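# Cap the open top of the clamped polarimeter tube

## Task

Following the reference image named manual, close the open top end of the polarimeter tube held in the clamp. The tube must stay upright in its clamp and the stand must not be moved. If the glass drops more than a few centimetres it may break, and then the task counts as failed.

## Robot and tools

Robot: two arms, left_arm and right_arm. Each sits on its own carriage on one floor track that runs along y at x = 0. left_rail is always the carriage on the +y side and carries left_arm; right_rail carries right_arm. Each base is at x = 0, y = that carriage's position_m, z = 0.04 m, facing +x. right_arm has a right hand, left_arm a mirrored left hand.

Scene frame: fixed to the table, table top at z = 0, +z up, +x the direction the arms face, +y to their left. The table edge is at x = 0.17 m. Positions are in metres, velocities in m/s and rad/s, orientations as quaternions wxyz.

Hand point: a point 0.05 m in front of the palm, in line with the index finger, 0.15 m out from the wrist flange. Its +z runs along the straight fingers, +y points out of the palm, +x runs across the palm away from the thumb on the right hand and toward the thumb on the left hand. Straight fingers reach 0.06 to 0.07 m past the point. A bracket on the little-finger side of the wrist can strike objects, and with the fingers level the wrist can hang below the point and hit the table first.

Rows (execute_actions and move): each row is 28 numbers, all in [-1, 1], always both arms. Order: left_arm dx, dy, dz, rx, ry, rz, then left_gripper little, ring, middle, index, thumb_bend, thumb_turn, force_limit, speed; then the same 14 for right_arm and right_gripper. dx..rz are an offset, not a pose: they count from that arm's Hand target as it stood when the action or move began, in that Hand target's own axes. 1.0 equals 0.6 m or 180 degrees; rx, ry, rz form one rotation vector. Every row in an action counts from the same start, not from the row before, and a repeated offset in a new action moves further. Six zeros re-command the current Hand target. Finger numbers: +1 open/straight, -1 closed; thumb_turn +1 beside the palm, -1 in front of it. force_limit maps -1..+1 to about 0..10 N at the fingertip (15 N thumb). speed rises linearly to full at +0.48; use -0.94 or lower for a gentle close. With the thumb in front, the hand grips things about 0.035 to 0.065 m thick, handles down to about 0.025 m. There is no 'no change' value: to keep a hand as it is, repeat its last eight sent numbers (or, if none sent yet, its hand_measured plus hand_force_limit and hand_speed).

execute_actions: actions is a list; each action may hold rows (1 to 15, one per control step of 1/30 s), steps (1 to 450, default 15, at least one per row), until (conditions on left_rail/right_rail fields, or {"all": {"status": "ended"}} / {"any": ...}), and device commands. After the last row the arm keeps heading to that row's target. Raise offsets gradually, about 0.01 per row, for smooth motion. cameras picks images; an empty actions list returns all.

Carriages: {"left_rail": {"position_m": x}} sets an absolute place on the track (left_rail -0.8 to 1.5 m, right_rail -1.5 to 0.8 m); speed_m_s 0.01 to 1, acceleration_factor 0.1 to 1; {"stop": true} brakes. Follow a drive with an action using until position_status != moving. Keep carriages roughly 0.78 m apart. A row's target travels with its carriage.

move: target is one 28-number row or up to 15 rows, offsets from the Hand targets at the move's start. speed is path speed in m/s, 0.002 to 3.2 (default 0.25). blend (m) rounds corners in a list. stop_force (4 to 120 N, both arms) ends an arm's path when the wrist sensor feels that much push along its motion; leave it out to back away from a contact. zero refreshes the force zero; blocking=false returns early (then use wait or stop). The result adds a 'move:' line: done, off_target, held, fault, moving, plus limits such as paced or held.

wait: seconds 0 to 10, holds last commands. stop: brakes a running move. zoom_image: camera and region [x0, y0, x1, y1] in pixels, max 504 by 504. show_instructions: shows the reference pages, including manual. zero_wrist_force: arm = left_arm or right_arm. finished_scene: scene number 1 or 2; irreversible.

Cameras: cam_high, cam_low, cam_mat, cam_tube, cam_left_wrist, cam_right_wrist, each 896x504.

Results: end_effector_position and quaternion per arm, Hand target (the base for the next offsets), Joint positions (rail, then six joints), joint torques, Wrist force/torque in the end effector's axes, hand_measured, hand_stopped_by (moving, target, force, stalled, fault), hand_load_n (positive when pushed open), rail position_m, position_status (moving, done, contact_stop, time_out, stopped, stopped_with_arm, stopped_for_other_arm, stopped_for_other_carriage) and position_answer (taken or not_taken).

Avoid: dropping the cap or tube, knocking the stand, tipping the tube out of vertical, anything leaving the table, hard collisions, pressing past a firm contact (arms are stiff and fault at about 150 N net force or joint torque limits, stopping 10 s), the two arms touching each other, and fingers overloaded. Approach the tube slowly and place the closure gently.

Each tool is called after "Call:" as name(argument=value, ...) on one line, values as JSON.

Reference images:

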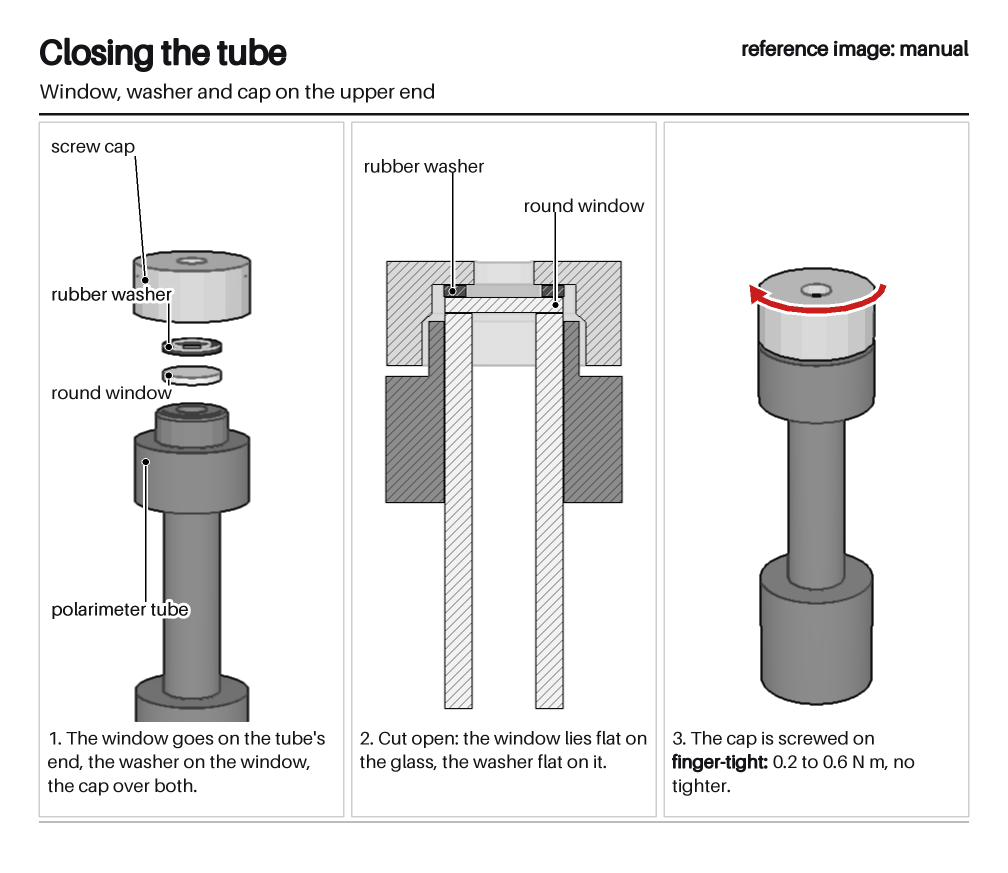

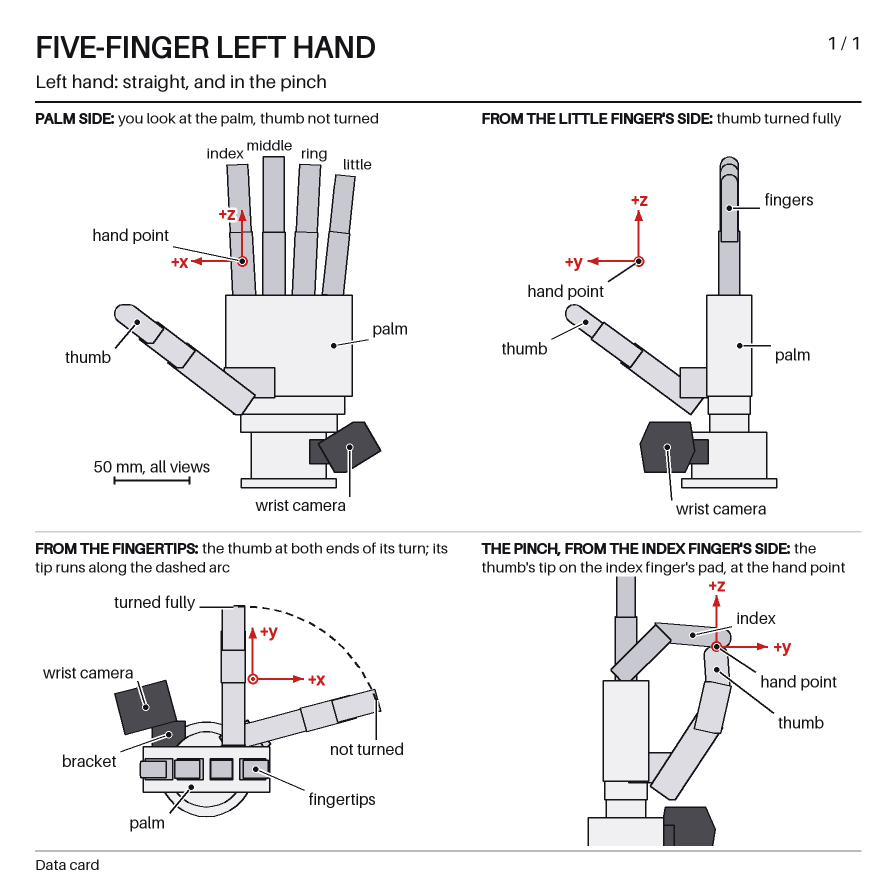

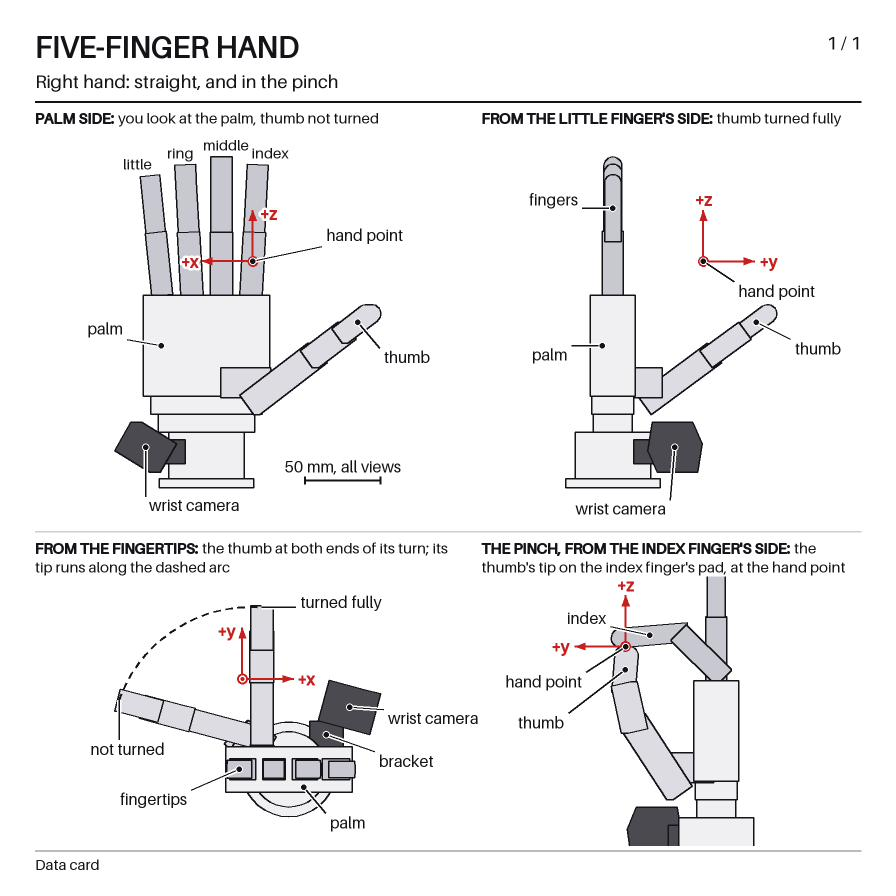

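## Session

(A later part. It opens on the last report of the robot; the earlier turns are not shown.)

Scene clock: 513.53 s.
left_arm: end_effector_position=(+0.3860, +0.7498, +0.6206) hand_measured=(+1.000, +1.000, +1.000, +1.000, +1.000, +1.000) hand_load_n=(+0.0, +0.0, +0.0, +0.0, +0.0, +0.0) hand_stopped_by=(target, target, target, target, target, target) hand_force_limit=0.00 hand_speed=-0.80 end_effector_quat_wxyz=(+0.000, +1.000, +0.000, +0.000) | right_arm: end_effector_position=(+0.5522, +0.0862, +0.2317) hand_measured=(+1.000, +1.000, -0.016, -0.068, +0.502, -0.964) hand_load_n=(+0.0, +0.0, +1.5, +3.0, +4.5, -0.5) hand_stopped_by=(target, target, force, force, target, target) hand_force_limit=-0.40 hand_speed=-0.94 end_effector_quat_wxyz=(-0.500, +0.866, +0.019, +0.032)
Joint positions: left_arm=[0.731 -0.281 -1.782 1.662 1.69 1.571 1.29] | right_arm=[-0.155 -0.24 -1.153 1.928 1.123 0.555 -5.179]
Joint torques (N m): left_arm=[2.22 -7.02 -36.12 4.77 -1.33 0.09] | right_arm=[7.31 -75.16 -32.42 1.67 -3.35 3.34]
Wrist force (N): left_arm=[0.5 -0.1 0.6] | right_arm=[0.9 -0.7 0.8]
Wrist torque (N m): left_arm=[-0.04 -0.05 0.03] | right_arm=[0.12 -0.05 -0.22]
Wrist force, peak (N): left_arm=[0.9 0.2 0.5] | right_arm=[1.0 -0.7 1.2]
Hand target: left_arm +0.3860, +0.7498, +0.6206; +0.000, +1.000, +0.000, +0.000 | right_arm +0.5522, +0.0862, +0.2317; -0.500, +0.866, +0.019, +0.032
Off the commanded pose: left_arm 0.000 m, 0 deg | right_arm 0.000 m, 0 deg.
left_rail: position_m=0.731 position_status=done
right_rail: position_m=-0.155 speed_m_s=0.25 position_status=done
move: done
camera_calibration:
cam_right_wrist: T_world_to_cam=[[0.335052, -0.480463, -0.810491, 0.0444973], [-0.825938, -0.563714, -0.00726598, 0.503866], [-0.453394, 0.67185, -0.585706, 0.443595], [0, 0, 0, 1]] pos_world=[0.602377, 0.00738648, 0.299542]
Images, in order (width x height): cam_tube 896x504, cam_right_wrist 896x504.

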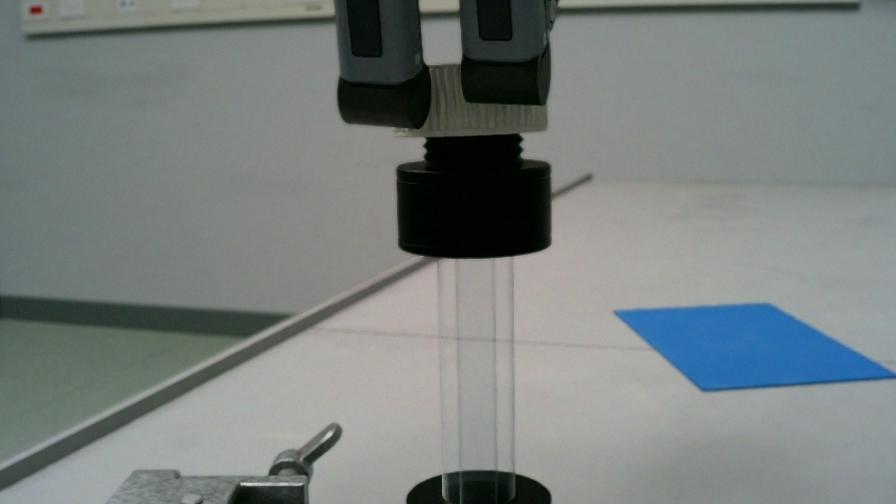

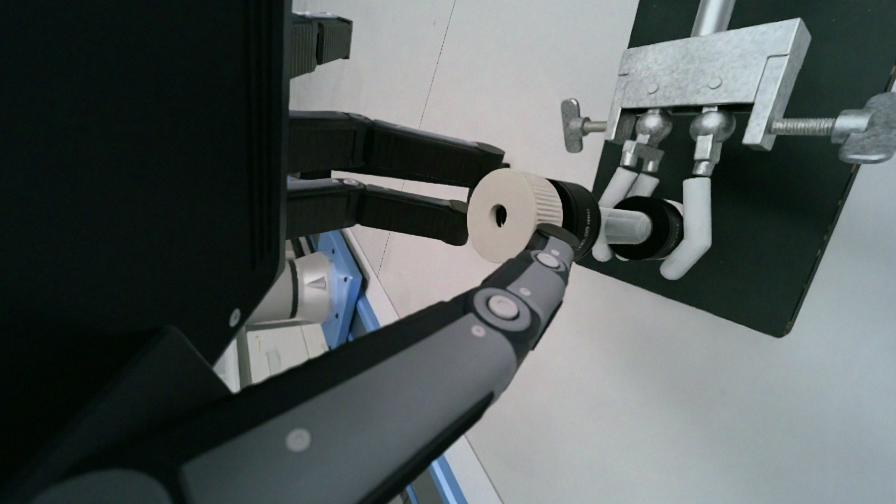

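Call:
move(target=[[0,0,0,0,0,0,1,1,1,1,1,1,0,-0.8, -0.00083,-0.00005,0,0,0,0,1,1,-0.3,-0.3,0.5,-0.965,-0.4,-0.94],[0,0,0,0,0,0,1,1,1,1,1,1,0,-0.8, 0.00698,-0.004,0.00792,-0.0162,0.1434,0.0841,1,1,-0.3,-0.3,0.5,-0.965,-0.4,-0.94],[0,0,0,0,0,0,1,1,1,1,1,1,0,-0.8, 0.01844,-0.0052,0.01167,-0.0317,0.2856,0.1701,1,1,-0.3,-0.3,0.5,-0.965,-0.4,-0.94]], speed=[0.02,0.15,0.15], blend=[0,0.002,0], cameras=["cam_right_wrist","cam_tube"])

Call:
zoom_image(camera="cam_tube", region=[370, 0, 570, 180])

Call:
zoom_image(camera="cam_right_wrist", region=[440, 120, 720, 300])

Scene clock: 519.67 s.
left_arm: end_effector_position=(+0.3860, +0.7498, +0.6206) hand_measured=(+1.000, +1.000, +1.000, +1.000, +1.000, +1.000) hand_load_n=(+0.0, +0.0, +0.0, +0.0, +0.0, +0.0) hand_stopped_by=(target, target, target, target, target, target) hand_force_limit=0.00 hand_speed=-0.80 end_effector_quat_wxyz=(+0.000, +1.000, +0.000, +0.000) | right_arm: end_effector_position=(+0.5633, +0.0938, +0.2317) hand_measured=(+1.000, +1.000, -0.016, -0.068, +0.502, -0.964) hand_load_n=(+0.0, +0.0, +1.5, +3.0, +4.5, -1.0) hand_stopped_by=(target, target, force, force, target, target) hand_force_limit=-0.40 hand_speed=-0.94 end_effector_quat_wxyz=(-0.407, +0.764, -0.420, +0.272) end_effector_velocity=(+0.001, +0.000, +0.000) end_effector_angular_velocity=(-0.001, -0.001, -0.004)
Joint positions: left_arm=[0.731 -0.281 -1.782 1.662 1.69 1.571 1.29] | right_arm=[-0.155 -0.097 -1.607 2.184 0.051 1.087 -3.553]
Joint velocities: left_arm=[within noise] | right_arm=[0 0.001 0 -0.001 -0.001 0.005 0.002]
Joint torques (N m): left_arm=[1.82 -5.36 -37.01 4.55 -1.47 0.06] | right_arm=[6.86 -49.21 -26.68 -1.54 2.06 3.37]
Wrist force (N): left_arm=[0.4 -0.1 0.4] | right_arm=[0.4 -0.7 0.1]
Wrist torque (N m): left_arm=[-0.02 -0.04 0.03] | right_arm=[0.20 0.01 -0.23]
Wrist force, peak (N): left_arm=[0.5 -0.1 0.9] | right_arm=[0.8 -1.7 -1.0]
Hand target: left_arm +0.3860, +0.7498, +0.6206; +0.000, +1.000, +0.000, +0.000 | right_arm +0.5633, +0.0938, +0.2317; -0.407, +0.764, -0.420, +0.272
Off the commanded pose: left_arm 0.000 m, 0 deg | right_arm 0.000 m, 0 deg.
left_rail: position_m=0.731 position_status=done
right_rail: position_m=-0.155 speed_m_s=0.25 position_status=done
move: done
camera_calibration:
cam_right_wrist: T_world_to_cam=[[-0.266784, -0.539135, -0.798849, 0.386264], [-0.900581, 0.434624, 0.0074358, 0.462298], [0.34319, 0.721412, -0.601485, -0.00623052], [0, 0, 0, 1]] pos_world=[0.521524, 0.0118174, 0.301382]
Images, in order (width x height): cam_tube 896x504, cam_right_wrist 896x504.

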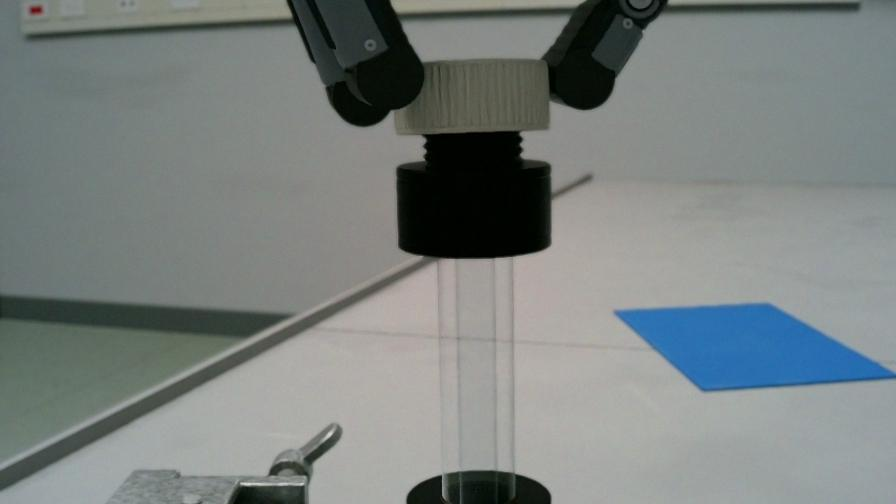

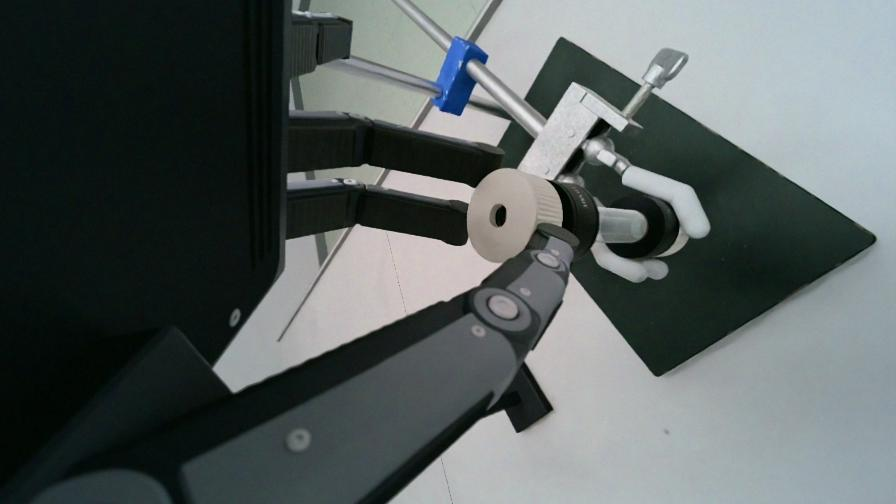

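Scaled by 2.520.

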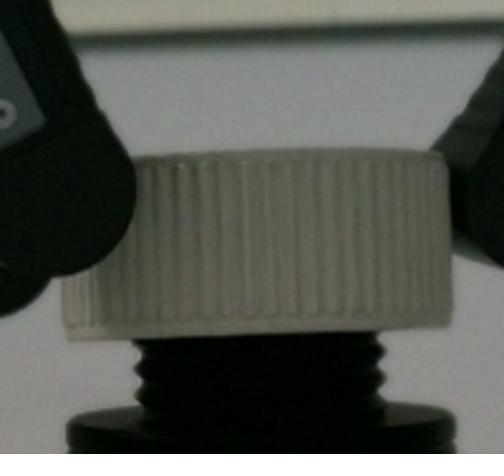

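Scaled by 1.800.

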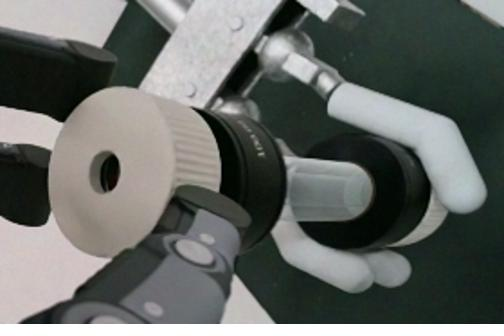

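Call:
move(target=[[0,0,0,0,0,0,1,1,1,1,1,1,0,-0.8, 0.00813,-0.00427,0.0081,-0.0161,0.1411,0.088,1,1,-0.3,-0.3,0.5,-0.965,-0.4,-0.94],[0,0,0,0,0,0,1,1,1,1,1,1,0,-0.8, 0.01862,-0.00595,0.01237,-0.0277,0.2822,0.1761,1,1,-0.3,-0.3,0.5,-0.965,-0.4,-0.94]], speed=[0.15,0.15], blend=[0.002,0], cameras=["cam_right_wrist","cam_tube"])

Call:
zoom_image(camera="cam_tube", region=[370, 0, 570, 180])

Call:
zoom_image(camera="cam_right_wrist", region=[440, 120, 720, 300])

Scene clock: 525.87 s.
left_arm: end_effector_position=(+0.3860, +0.7498, +0.6206) hand_measured=(+1.000, +1.000, +1.000, +1.000, +1.000, +1.000) hand_load_n=(-0.5, +0.0, +0.0, +0.0, +0.0, +0.0) hand_stopped_by=(target, target, target, target, target, target) hand_force_limit=0.00 hand_speed=-0.80 end_effector_quat_wxyz=(+0.000, +1.000, +0.000, +0.000) | right_arm: end_effector_position=(+0.5760, +0.0882, +0.2317) hand_measured=(+1.000, +1.000, -0.016, -0.068, +0.502, -0.964) hand_load_n=(+0.0, +0.0, +1.5, +3.0, +4.0, -1.5) hand_stopped_by=(target, target, force, force, target, target) hand_force_limit=-0.40 hand_speed=-0.94 end_effector_quat_wxyz=(+0.215, -0.452, +0.749, -0.434)
Joint positions: left_arm=[0.731 -0.281 -1.782 1.662 1.69 1.571 1.29] | right_arm=[-0.155 0.339 -1.417 2.002 0.209 2.301 -2.628]
Joint torques (N m): left_arm=[1.04 -4.74 -36.52 4.47 -1.05 -0.36] | right_arm=[7.1 -26.01 -38.46 4.39 3.86 3.68]
Wrist force (N): left_arm=[0.3 0.1 0.3] | right_arm=[1.3 -2.5 -2.0]
Wrist torque (N m): left_arm=[0.01 -0.04 0.02] | right_arm=[0.08 0.02 -0.25]
Wrist force, peak (N): left_arm=[0.9 0.0 0.7] | right_arm=[0.5 -2.6 -3.0]
Hand target: left_arm +0.3860, +0.7498, +0.6206; +0.000, +1.000, +0.000, +0.000 | right_arm +0.5760, +0.0882, +0.2317; +0.215, -0.452, +0.749, -0.434
Off the commanded pose: left_arm 0.000 m, 0 deg | right_arm 0.000 m, 0 deg.
left_rail: position_m=0.731 position_status=done
right_rail: position_m=-0.155 speed_m_s=0.25 position_status=done
move: done
camera_calibration:
cam_right_wrist: T_world_to_cam=[[-0.608042, -0.0302958, -0.793326, 0.537007], [-0.0724415, 0.99722, 0.0174404, -0.0528236], [0.790593, 0.0680742, -0.608547, -0.204988], [0, 0, 0, 1]] pos_world=[0.484758, 0.0829002, 0.302198]
Images, in order (width x height): cam_tube 896x504, cam_right_wrist 896x504.

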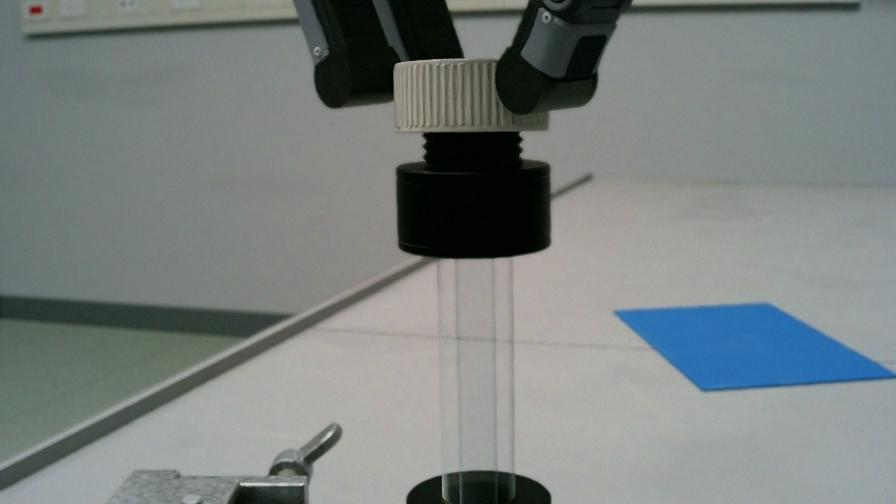

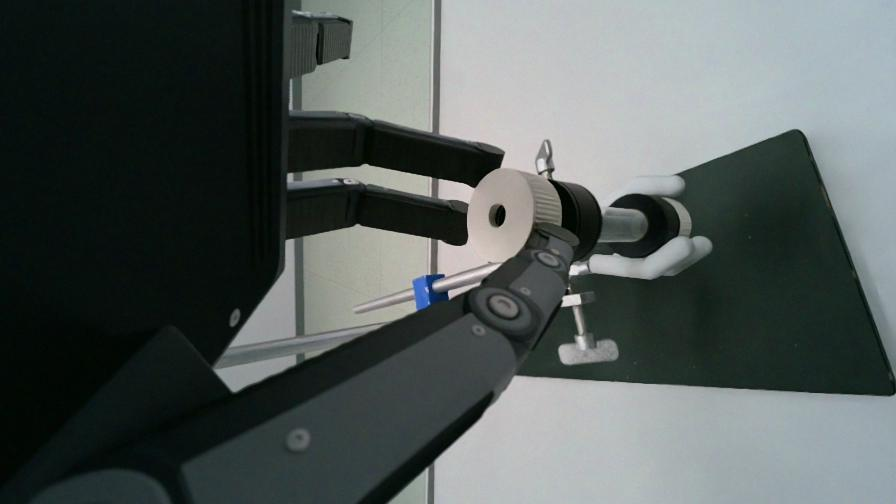

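Scaled by 2.520.

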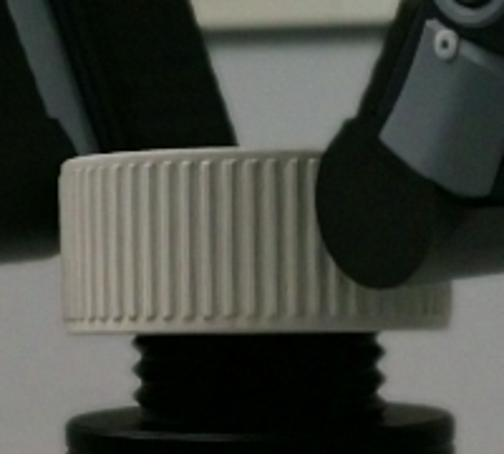

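Scaled by 1.800.

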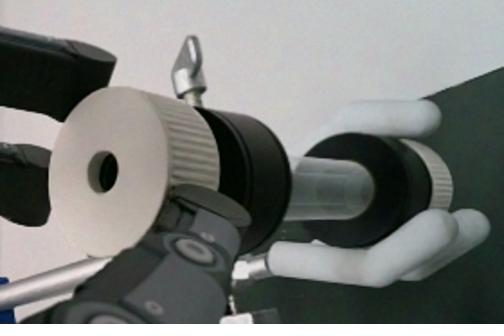

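Call:
move(target=[[0,0,0,0,0,0,1,1,1,1,1,1,0,-0.8, 0,0,0,0,0,0,1,1,0.12,0.12,0.5,-0.965,-0.4,-0.92],[0,0,0,0,0,0,1,1,1,1,1,1,0,-0.8, 0,0.005,-0.00866,0,0,0,1,1,0.12,0.12,0.5,-0.965,-0.4,-0.92]], speed=0.02, cameras=["cam_right_wrist","cam_tube"])

Call:
zoom_image(camera="cam_tube", region=[380, 50, 570, 180])

Call:
zoom_image(camera="cam_tube", region=[385, 115, 475, 175])

Call:
zoom_image(camera="cam_tube", region=[475, 115, 565, 175])

Call:
zoom_image(camera="cam_right_wrist", region=[440, 140, 620, 280])

Scene clock: 529.43 s.
left_arm: end_effector_position=(+0.3860, +0.7498, +0.6206) hand_measured=(+1.000, +1.000, +1.000, +1.000, +1.000, +1.000) hand_load_n=(+0.0, +0.0, +0.0, +0.0, +0.0, +0.0) hand_stopped_by=(target, target, target, target, target, target) hand_force_limit=0.00 hand_speed=-0.80 end_effector_quat_wxyz=(+0.000, +1.000, +0.000, +0.000) | right_arm: end_effector_position=(+0.5710, +0.0911, +0.2319) hand_measured=(+1.000, +1.000, +0.120, +0.120, +0.500, -0.964) hand_load_n=(+0.0, +0.0, +0.0, +0.0, +0.0, +0.0) hand_stopped_by=(target, target, target, target, target, target) hand_force_limit=-0.40 hand_speed=-0.92 end_effector_quat_wxyz=(+0.215, -0.452, +0.749, -0.434)
Joint positions: left_arm=[0.731 -0.281 -1.782 1.662 1.69 1.571 1.29] | right_arm=[-0.155 0.348 -1.419 2.005 0.214 2.308 -2.619]
Joint torques (N m): left_arm=[-0.15 -5.3 -37.46 4.59 -1.2 0.24] | right_arm=[5.34 -63.39 -24.22 4.64 3.48 3.64]
Wrist force (N): left_arm=[0.5 -0.2 0.5] | right_arm=[0.0 0.0 1.4]
Wrist torque (N m): left_arm=[-0.04 -0.06 0.04] | right_arm=[0.14 0.02 -0.21]
Wrist force, peak (N): left_arm=[1.0 0.0 0.6] | right_arm=[1.2 -2.8 -2.1]
Hand target: left_arm +0.3860, +0.7498, +0.6206; +0.000, +1.000, +0.000, +0.000 | right_arm +0.5708, +0.0912, +0.2319; +0.215, -0.452, +0.749, -0.434
Off the commanded pose: left_arm 0.000 m, 0 deg | right_arm 0.000 m, 0 deg.
left_rail: position_m=0.731 position_status=done
right_rail: position_m=-0.155 speed_m_s=0.25 position_status=done
move: done
camera_calibration:
cam_right_wrist: T_world_to_cam=[[-0.608124, -0.0301185, -0.79327, 0.53422], [-0.0721726, 0.997239, 0.0174651, -0.0562199], [0.790554, 0.0678734, -0.608619, -0.201053], [0, 0, 0, 1]] pos_world=[0.479758, 0.0858008, 0.302398]
Images, in order (width x height): cam_tube 896x504, cam_right_wrist 896x504.

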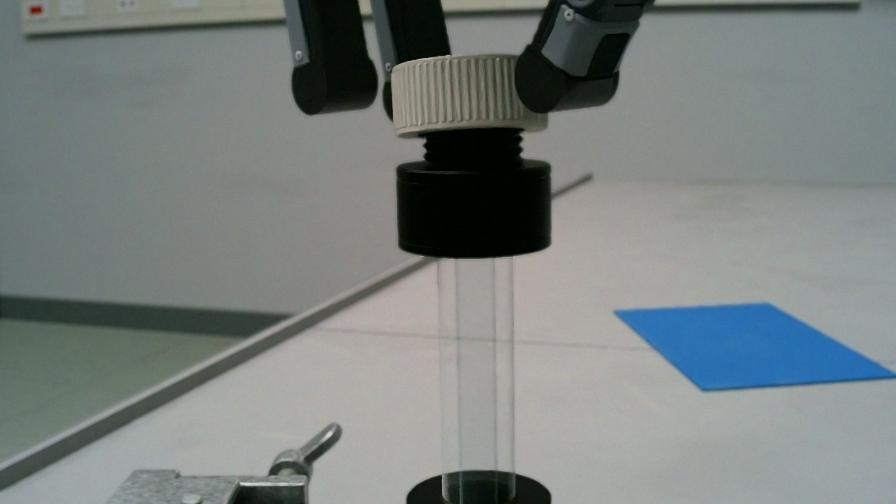

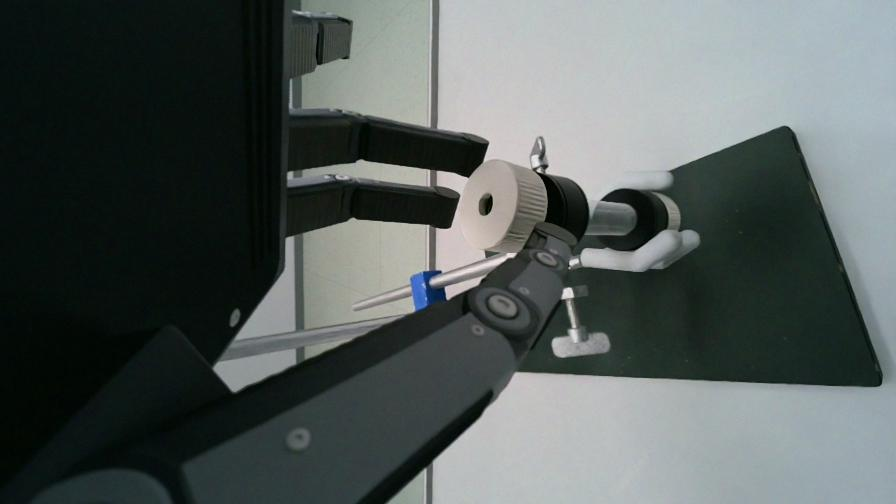

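Scaled by 2.653.

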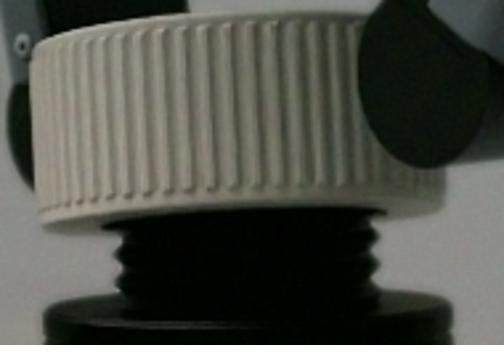

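Scaled by 5.600.

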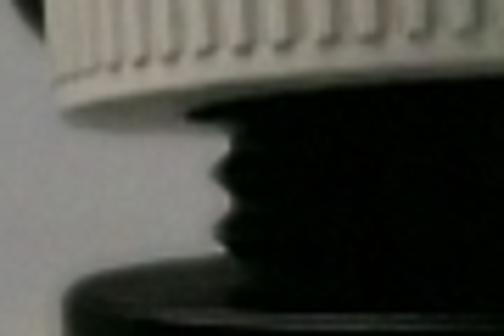

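Scaled by 5.600.

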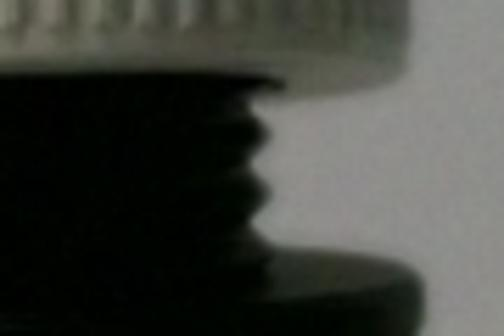

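Scaled by 2.800.

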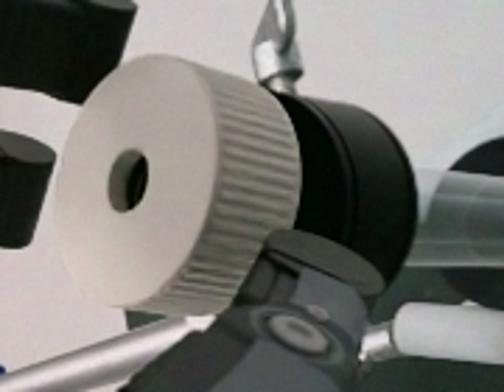

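Call:
move(target=[[0,0,0,0,0,0,1,1,1,1,1,1,0,-0.8, 0,-0.005,0.00866,0,0,0,1,1,0.12,0.12,0.5,-0.965,-0.4,-0.92],[0,0,0,0,0,0,1,1,1,1,1,1,0,-0.8, 0,-0.005,0.00866,0,0,0,1,1,-0.35,-0.35,0.5,-0.965,0.1,-0.94],[0,0,0,0,0,0,1,1,1,1,1,1,0,-0.8, 0,-0.01655,0.002,0,0,0,1,1,-0.35,-0.35,0.5,-0.965,0.1,-0.94]], speed=0.02, cameras=["cam_right_wrist","cam_tube"])

Call:
zoom_image(camera="cam_tube", region=[370, 0, 570, 180])

Call:
zoom_image(camera="cam_right_wrist", region=[440, 120, 720, 300])

Scene clock: 533.77 s.
left_arm: end_effector_position=(+0.3860, +0.7498, +0.6206) hand_measured=(+1.000, +1.000, +1.000, +1.000, +1.000, +1.000) hand_load_n=(+0.0, +0.0, +0.0, +0.0, +0.0, +0.0) hand_stopped_by=(target, target, target, target, target, target) hand_force_limit=0.00 hand_speed=-0.80 end_effector_quat_wxyz=(+0.000, +1.000, +0.000, +0.000) | right_arm: end_effector_position=(+0.5765, +0.0885, +0.2395) hand_measured=(+1.000, +1.000, -0.030, -0.086, +0.502, -0.964) hand_load_n=(+0.0, +0.0, +3.0, +6.5, +10.0, -0.5) hand_stopped_by=(target, target, force, force, target, target) hand_force_limit=0.10 hand_speed=-0.94 end_effector_quat_wxyz=(+0.215, -0.452, +0.749, -0.434)
Joint positions: left_arm=[0.731 -0.281 -1.782 1.662 1.69 1.571 1.29] | right_arm=[-0.155 0.339 -1.424 1.994 0.224 2.301 -2.628]
Joint torques (N m): left_arm=[3.28 -5.72 -35.94 4.83 -1.48 0.04] | right_arm=[7.75 -62 -38.07 4.77 3.42 3.27]
Wrist force (N): left_arm=[0.5 -0.1 0.7] | right_arm=[0.0 0.0 1.0]
Wrist torque (N m): left_arm=[-0.04 -0.05 0.04] | right_arm=[0.15 0.03 0.02]
Wrist force, peak (N): left_arm=[0.7 0.0 0.8] | right_arm=[1.0 -3.3 1.1]
Hand target: left_arm +0.3860, +0.7498, +0.6206; +0.000, +1.000, +0.000, +0.000 | right_arm +0.5765, +0.0886, +0.2397; +0.215, -0.452, +0.749, -0.434
Off the commanded pose: left_arm 0.000 m, 0 deg | right_arm 0.000 m, 0 deg.
left_rail: position_m=0.731 position_status=done
right_rail: position_m=-0.155 speed_m_s=0.25 position_status=done
move: done
camera_calibration:
cam_right_wrist: T_world_to_cam=[[-0.608171, -0.0301229, -0.793234, 0.543588], [-0.0721787, 0.997239, 0.0174694, -0.053354], [0.790517, 0.067879, -0.608666, -0.200646], [0, 0, 0, 1]] pos_world=[0.485358, 0.0832008, 0.309998]
Images, in order (width x height): cam_tube 896x504, cam_right_wrist 896x504.

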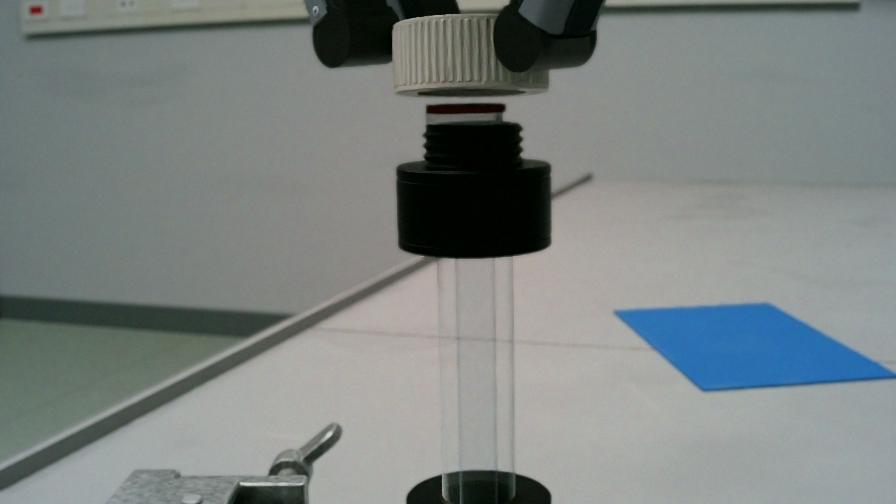

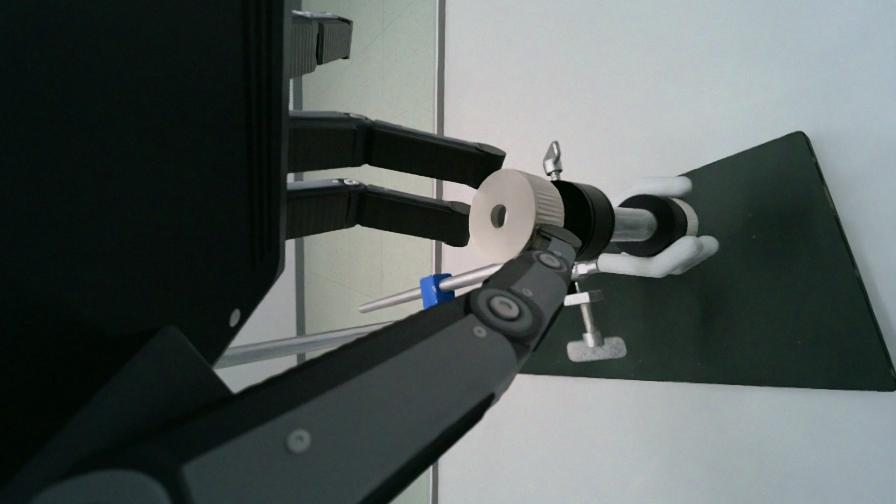

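Scaled by 2.520.

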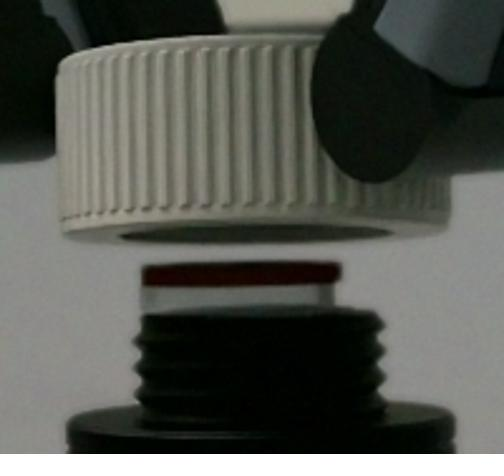

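Scaled by 1.800.

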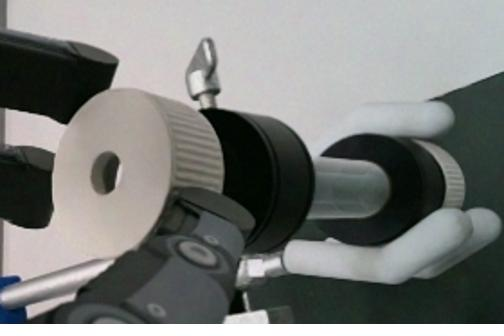

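Call:
move(target=[[0,0,0,0,0,0,1,1,1,1,1,1,0,-0.8, 0.0018,-0.02153,-0.01353,0,0,0,1,1,-0.35,-0.35,0.5,-0.965,0.1,-0.94],[0,0,0,0,0,0,1,1,1,1,1,1,0,-0.8, 0.00528,-0.00888,-0.0332,0.0278,-0.2822,-0.1761,1,1,-0.35,-0.35,0.5,-0.965,0.1,-0.94],[0,0,0,0,0,0,1,1,1,1,1,1,0,-0.8, 0.02587,-0.00213,-0.04125,0.0556,-0.5689,-0.3443,1,1,-0.35,-0.35,0.5,-0.965,0.1,-0.94]], speed=[0.04,0.25,0.25], blend=[0,0.002,0], cameras=["cam_right_wrist","cam_tube"])

Call:
zoom_image(camera="cam_tube", region=[370, 0, 570, 180])

Call:
zoom_image(camera="cam_right_wrist", region=[440, 120, 720, 300])

Scene clock: 542.07 s.
left_arm: end_effector_position=(+0.3860, +0.7498, +0.6206) hand_measured=(+1.000, +1.000, +1.000, +1.000, +1.000, +1.000) hand_load_n=(+0.0, +0.0, +0.0, +0.0, +0.0, +0.0) hand_stopped_by=(target, target, target, target, target, target) hand_force_limit=0.00 hand_speed=-0.80 end_effector_quat_wxyz=(+0.000, +1.000, +0.000, +0.000) | right_arm: end_effector_position=(+0.5518, +0.0862, +0.2550) hand_measured=(+1.000, +1.000, -0.030, -0.086, +0.502, -0.964) hand_load_n=(+0.0, +0.0, +2.5, +6.5, +10.0, -0.5) hand_stopped_by=(target, target, force, force, target, target) hand_force_limit=0.10 hand_speed=-0.94 end_effector_quat_wxyz=(-0.499, +0.866, +0.018, +0.033)
Joint positions: left_arm=[0.731 -0.281 -1.782 1.662 1.69 1.571 1.29] | right_arm=[-0.155 -0.241 -1.182 1.918 1.161 0.555 -5.178]
Joint torques (N m): left_arm=[2.14 -6.05 -36.18 4.92 -1.38 0.11] | right_arm=[6.07 -41.51 -33.49 6.8 1.02 -3.16]
Wrist force (N): left_arm=[0.7 -0.2 0.3] | right_arm=[0.6 0.2 1.2]
Wrist torque (N m): left_arm=[-0.03 -0.10 0.05] | right_arm=[0.14 -0.06 0.05]
Wrist force, peak (N): left_arm=[0.6 0.1 0.9] | right_arm=[0.6 0.3 1.7]
Hand target: left_arm +0.3860, +0.7498, +0.6206; +0.000, +1.000, +0.000, +0.000 | right_arm +0.5518, +0.0862, +0.2550; -0.499, +0.866, +0.018, +0.033
Off the commanded pose: left_arm 0.000 m, 0 deg | right_arm 0.000 m, 0 deg.
left_rail: position_m=0.731 position_status=done
right_rail: position_m=-0.155 speed_m_s=0.25 position_status=done
move: done
camera_calibration:
cam_right_wrist: T_world_to_cam=[[0.334854, -0.480949, -0.810284, 0.0635917], [-0.826683, -0.562616, -0.00768622, 0.504056], [-0.452182, 0.672422, -0.585987, 0.456395], [0, 0, 0, 1]] pos_world=[0.601774, 0.00728417, 0.322843]
Images, in order (width x height): cam_tube 896x504, cam_right_wrist 896x504.

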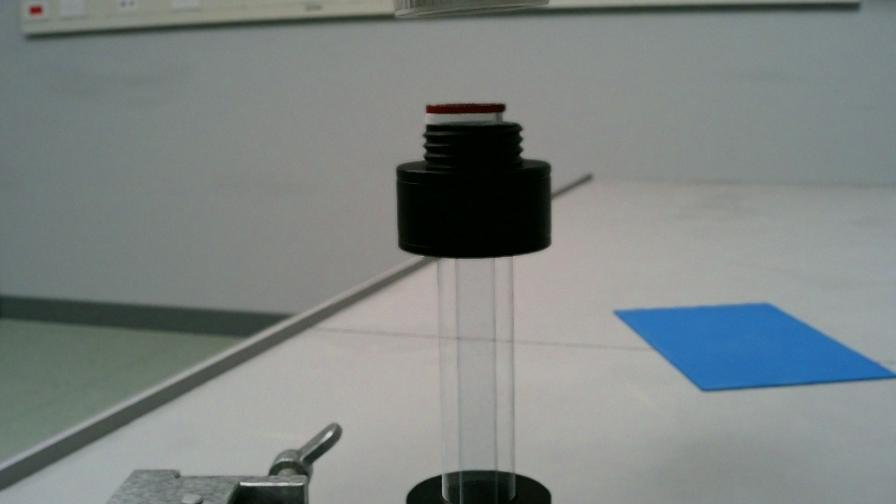

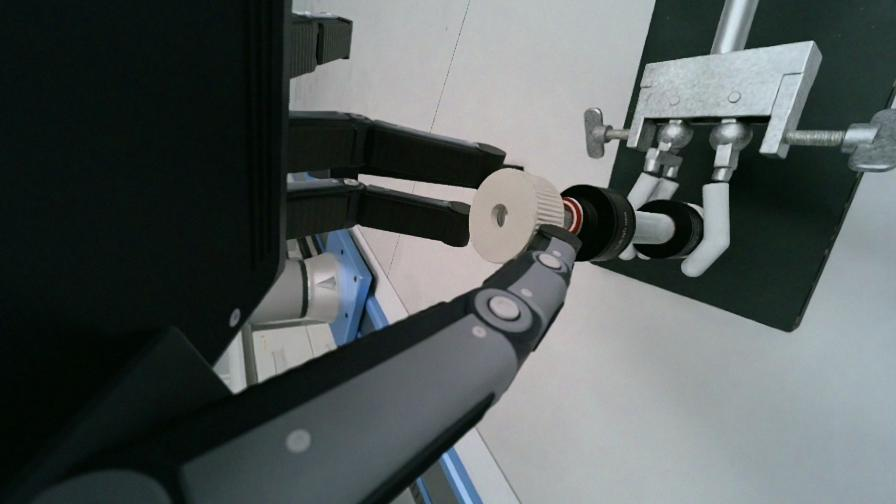

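Scaled by 2.520.

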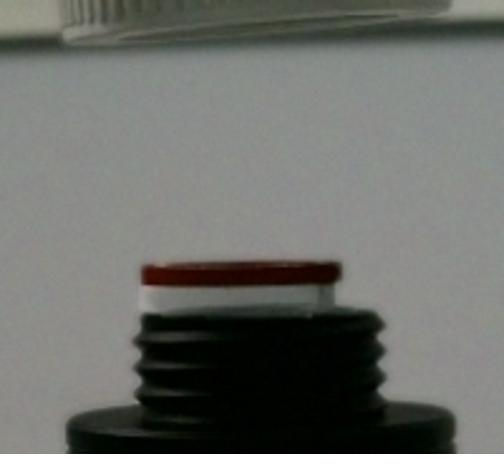

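Scaled by 1.800.

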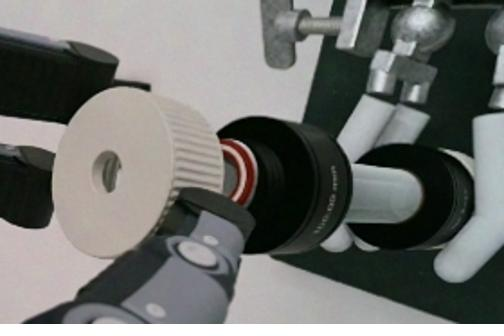

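Call:
move(target=[0,0,0,0,0,0,1,1,1,1,1,1,0,-0.8, 0.04987,0.0032,0.0019,0,0.01042,-0.01804,1,1,-0.35,-0.35,0.5,-0.965,0.1,-0.94], speed=0.06, cameras=["cam_right_wrist","cam_tube"])

Call:
zoom_image(camera="cam_tube", region=[270, 0, 570, 180])

Call:
zoom_image(camera="cam_right_wrist", region=[440, 180, 680, 340])

Scene clock: 543.53 s.
left_arm: end_effector_position=(+0.3860, +0.7498, +0.6206) hand_measured=(+1.000, +1.000, +1.000, +1.000, +1.000, +1.000) hand_load_n=(+0.0, +0.0, +0.0, +0.0, +0.0, +0.0) hand_stopped_by=(target, target, target, target, target, target) hand_force_limit=0.00 hand_speed=-0.80 end_effector_quat_wxyz=(+0.000, +1.000, +0.000, +0.000) | right_arm: end_effector_position=(+0.5816, +0.0861, +0.2550) hand_measured=(+1.000, +1.000, -0.030, -0.086, +0.502, -0.964) hand_load_n=(+0.0, +0.0, +3.0, +6.5, +10.0, -0.5) hand_stopped_by=(target, target, force, force, target, target) hand_force_limit=0.10 hand_speed=-0.94 end_effector_quat_wxyz=(-0.499, +0.864, +0.034, +0.061)
Joint positions: left_arm=[0.731 -0.281 -1.782 1.662 1.69 1.571 1.29] | right_arm=[-0.155 -0.233 -1.165 1.871 1.123 0.538 -5.173]
Joint torques (N m): left_arm=[1.44 -6.39 -36.9 4.95 -1.36 0.19] | right_arm=[5.49 -42.12 -33.61 1.76 -4.75 3.38]
Wrist force (N): left_arm=[0.5 0.0 0.7] | right_arm=[0.9 -0.2 0.9]
Wrist torque (N m): left_arm=[-0.03 -0.05 0.03] | right_arm=[0.10 -0.12 -0.19]
Wrist force, peak (N): left_arm=[0.7 0.2 0.7] | right_arm=[1.1 -0.1 1.3]
Hand target: left_arm +0.3860, +0.7498, +0.6206; +0.000, +1.000, +0.000, +0.000 | right_arm +0.5818, +0.0861, +0.2550; -0.499, +0.864, +0.035, +0.061
Off the commanded pose: left_arm 0.000 m, 0 deg | right_arm 0.000 m, 0 deg.
left_rail: position_m=0.731 position_status=done
right_rail: position_m=-0.155 speed_m_s=0.25 position_status=done
move: done
camera_calibration:
cam_right_wrist: T_world_to_cam=[[0.386904, -0.480925, -0.786776, 0.0173296], [-0.824335, -0.562765, -0.0613778, 0.541049], [-0.413252, 0.672314, -0.614179, 0.454449], [0, 0, 0, 1]] pos_world=[0.627103, 0.00728454, 0.325956]
Images, in order (width x height): cam_tube 896x504, cam_right_wrist 896x504.

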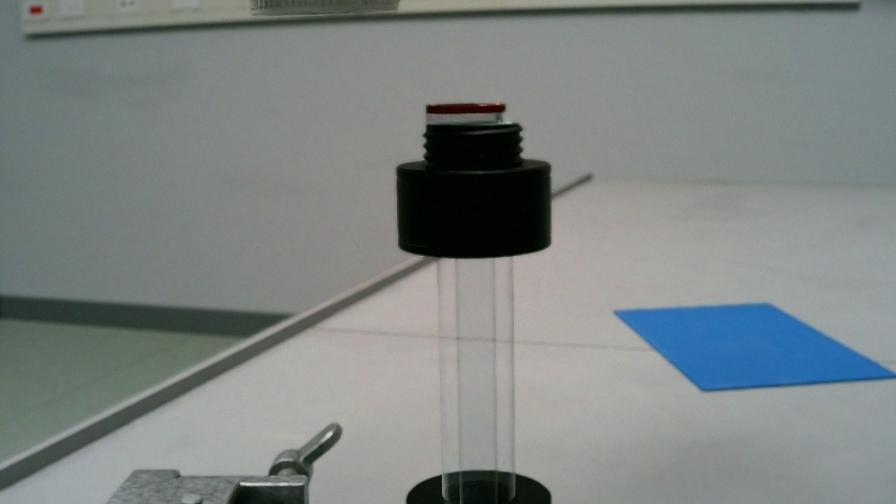

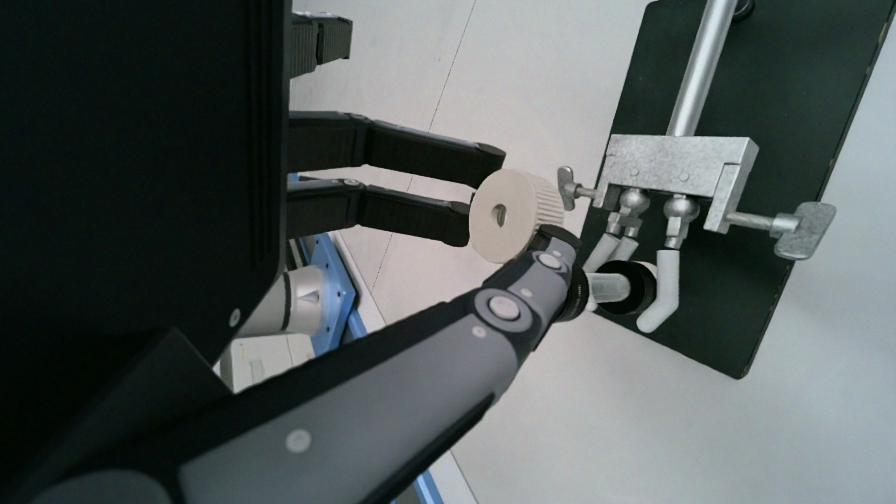

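Scaled by 1.680.

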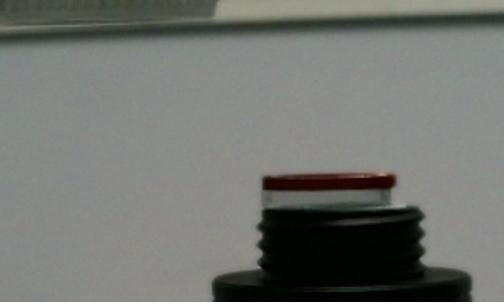

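Scaled by 2.100.

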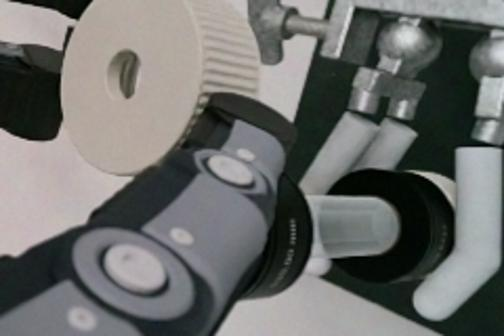

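Call:
execute_actions(actions=[], cameras=["cam_high","cam_left_wrist"])

Call:
zoom_image(camera="cam_high", region=[360, 160, 420, 210])

Scene clock: 543.87 s.
left_arm: end_effector_position=(+0.3860, +0.7498, +0.6206) hand_measured=(+1.000, +1.000, +1.000, +1.000, +1.000, +1.000) hand_load_n=(+0.0, +0.0, +0.0, +0.0, -0.5, +0.0) hand_stopped_by=(target, target, target, target, target, target) hand_force_limit=0.00 hand_speed=-0.80 end_effector_quat_wxyz=(+0.000, +1.000, +0.000, +0.000) | right_arm: end_effector_position=(+0.5817, +0.0861, +0.2550) hand_measured=(+1.000, +1.000, -0.030, -0.086, +0.502, -0.964) hand_load_n=(+0.0, +0.0, +3.0, +6.0, +9.5, -0.5) hand_stopped_by=(target, target, force, force, target, target) hand_force_limit=0.10 hand_speed=-0.94 end_effector_quat_wxyz=(-0.499, +0.864, +0.035, +0.061)
Joint positions: left_arm=[0.731 -0.281 -1.782 1.662 1.69 1.571 1.29] | right_arm=[-0.155 -0.233 -1.165 1.871 1.123 0.538 -5.173]
Joint velocities: within noise
Joint torques (N m): left_arm=[-1.14 -5.62 -36.58 5.06 -1.23 -0.04] | right_arm=[7.9 -39.68 -34.82 1.67 -3.93 3.32]
Wrist force (N): left_arm=[0.5 -0.2 0.6] | right_arm=[0.7 0.0 1.0]
Wrist torque (N m): left_arm=[-0.05 -0.06 0.04] | right_arm=[0.12 -0.08 -0.20]
Wrist force, peak (N): left_arm=[0.6 -0.1 0.6] | right_arm=[0.9 -0.2 1.2]
Hand target: left_arm +0.3860, +0.7498, +0.6206; +0.000, +1.000, +0.000, +0.000 | right_arm +0.5818, +0.0861, +0.2550; -0.499, +0.864, +0.035, +0.061
Off the commanded pose: left_arm 0.000 m, 0 deg | right_arm 0.000 m, 0 deg.
left_rail: position_m=0.731 position_status=done
right_rail: position_m=-0.155 speed_m_s=0.25 position_status=done
Images, in order (width x height): cam_high 896x504, cam_left_wrist 896x504.

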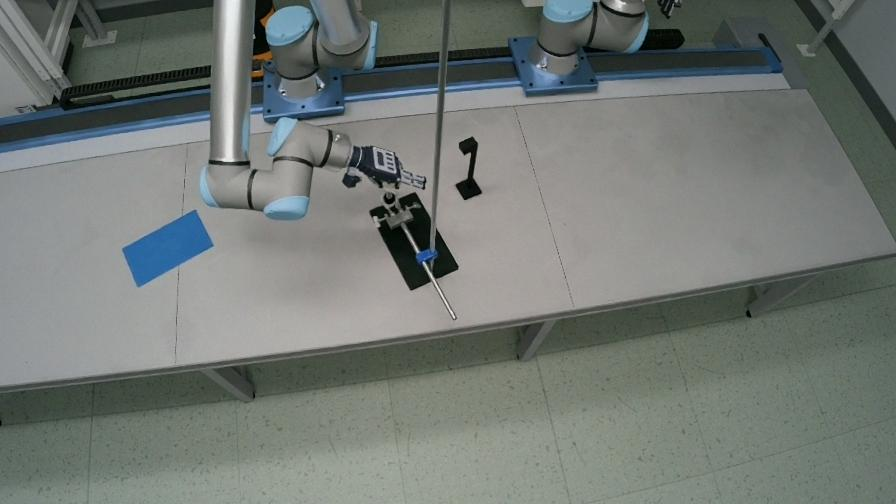

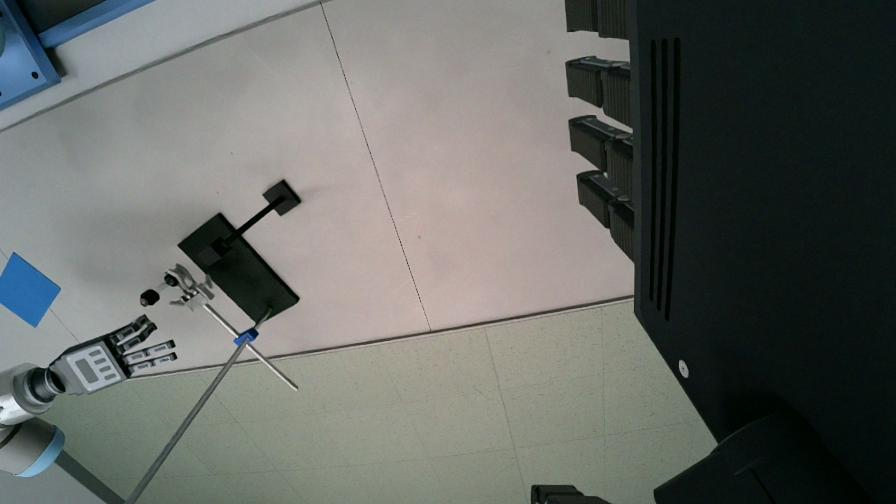

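Scaled by 8.400.

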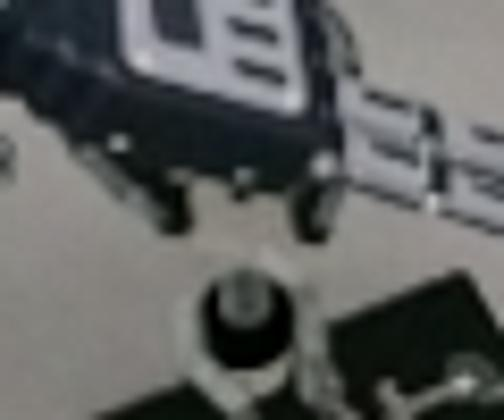

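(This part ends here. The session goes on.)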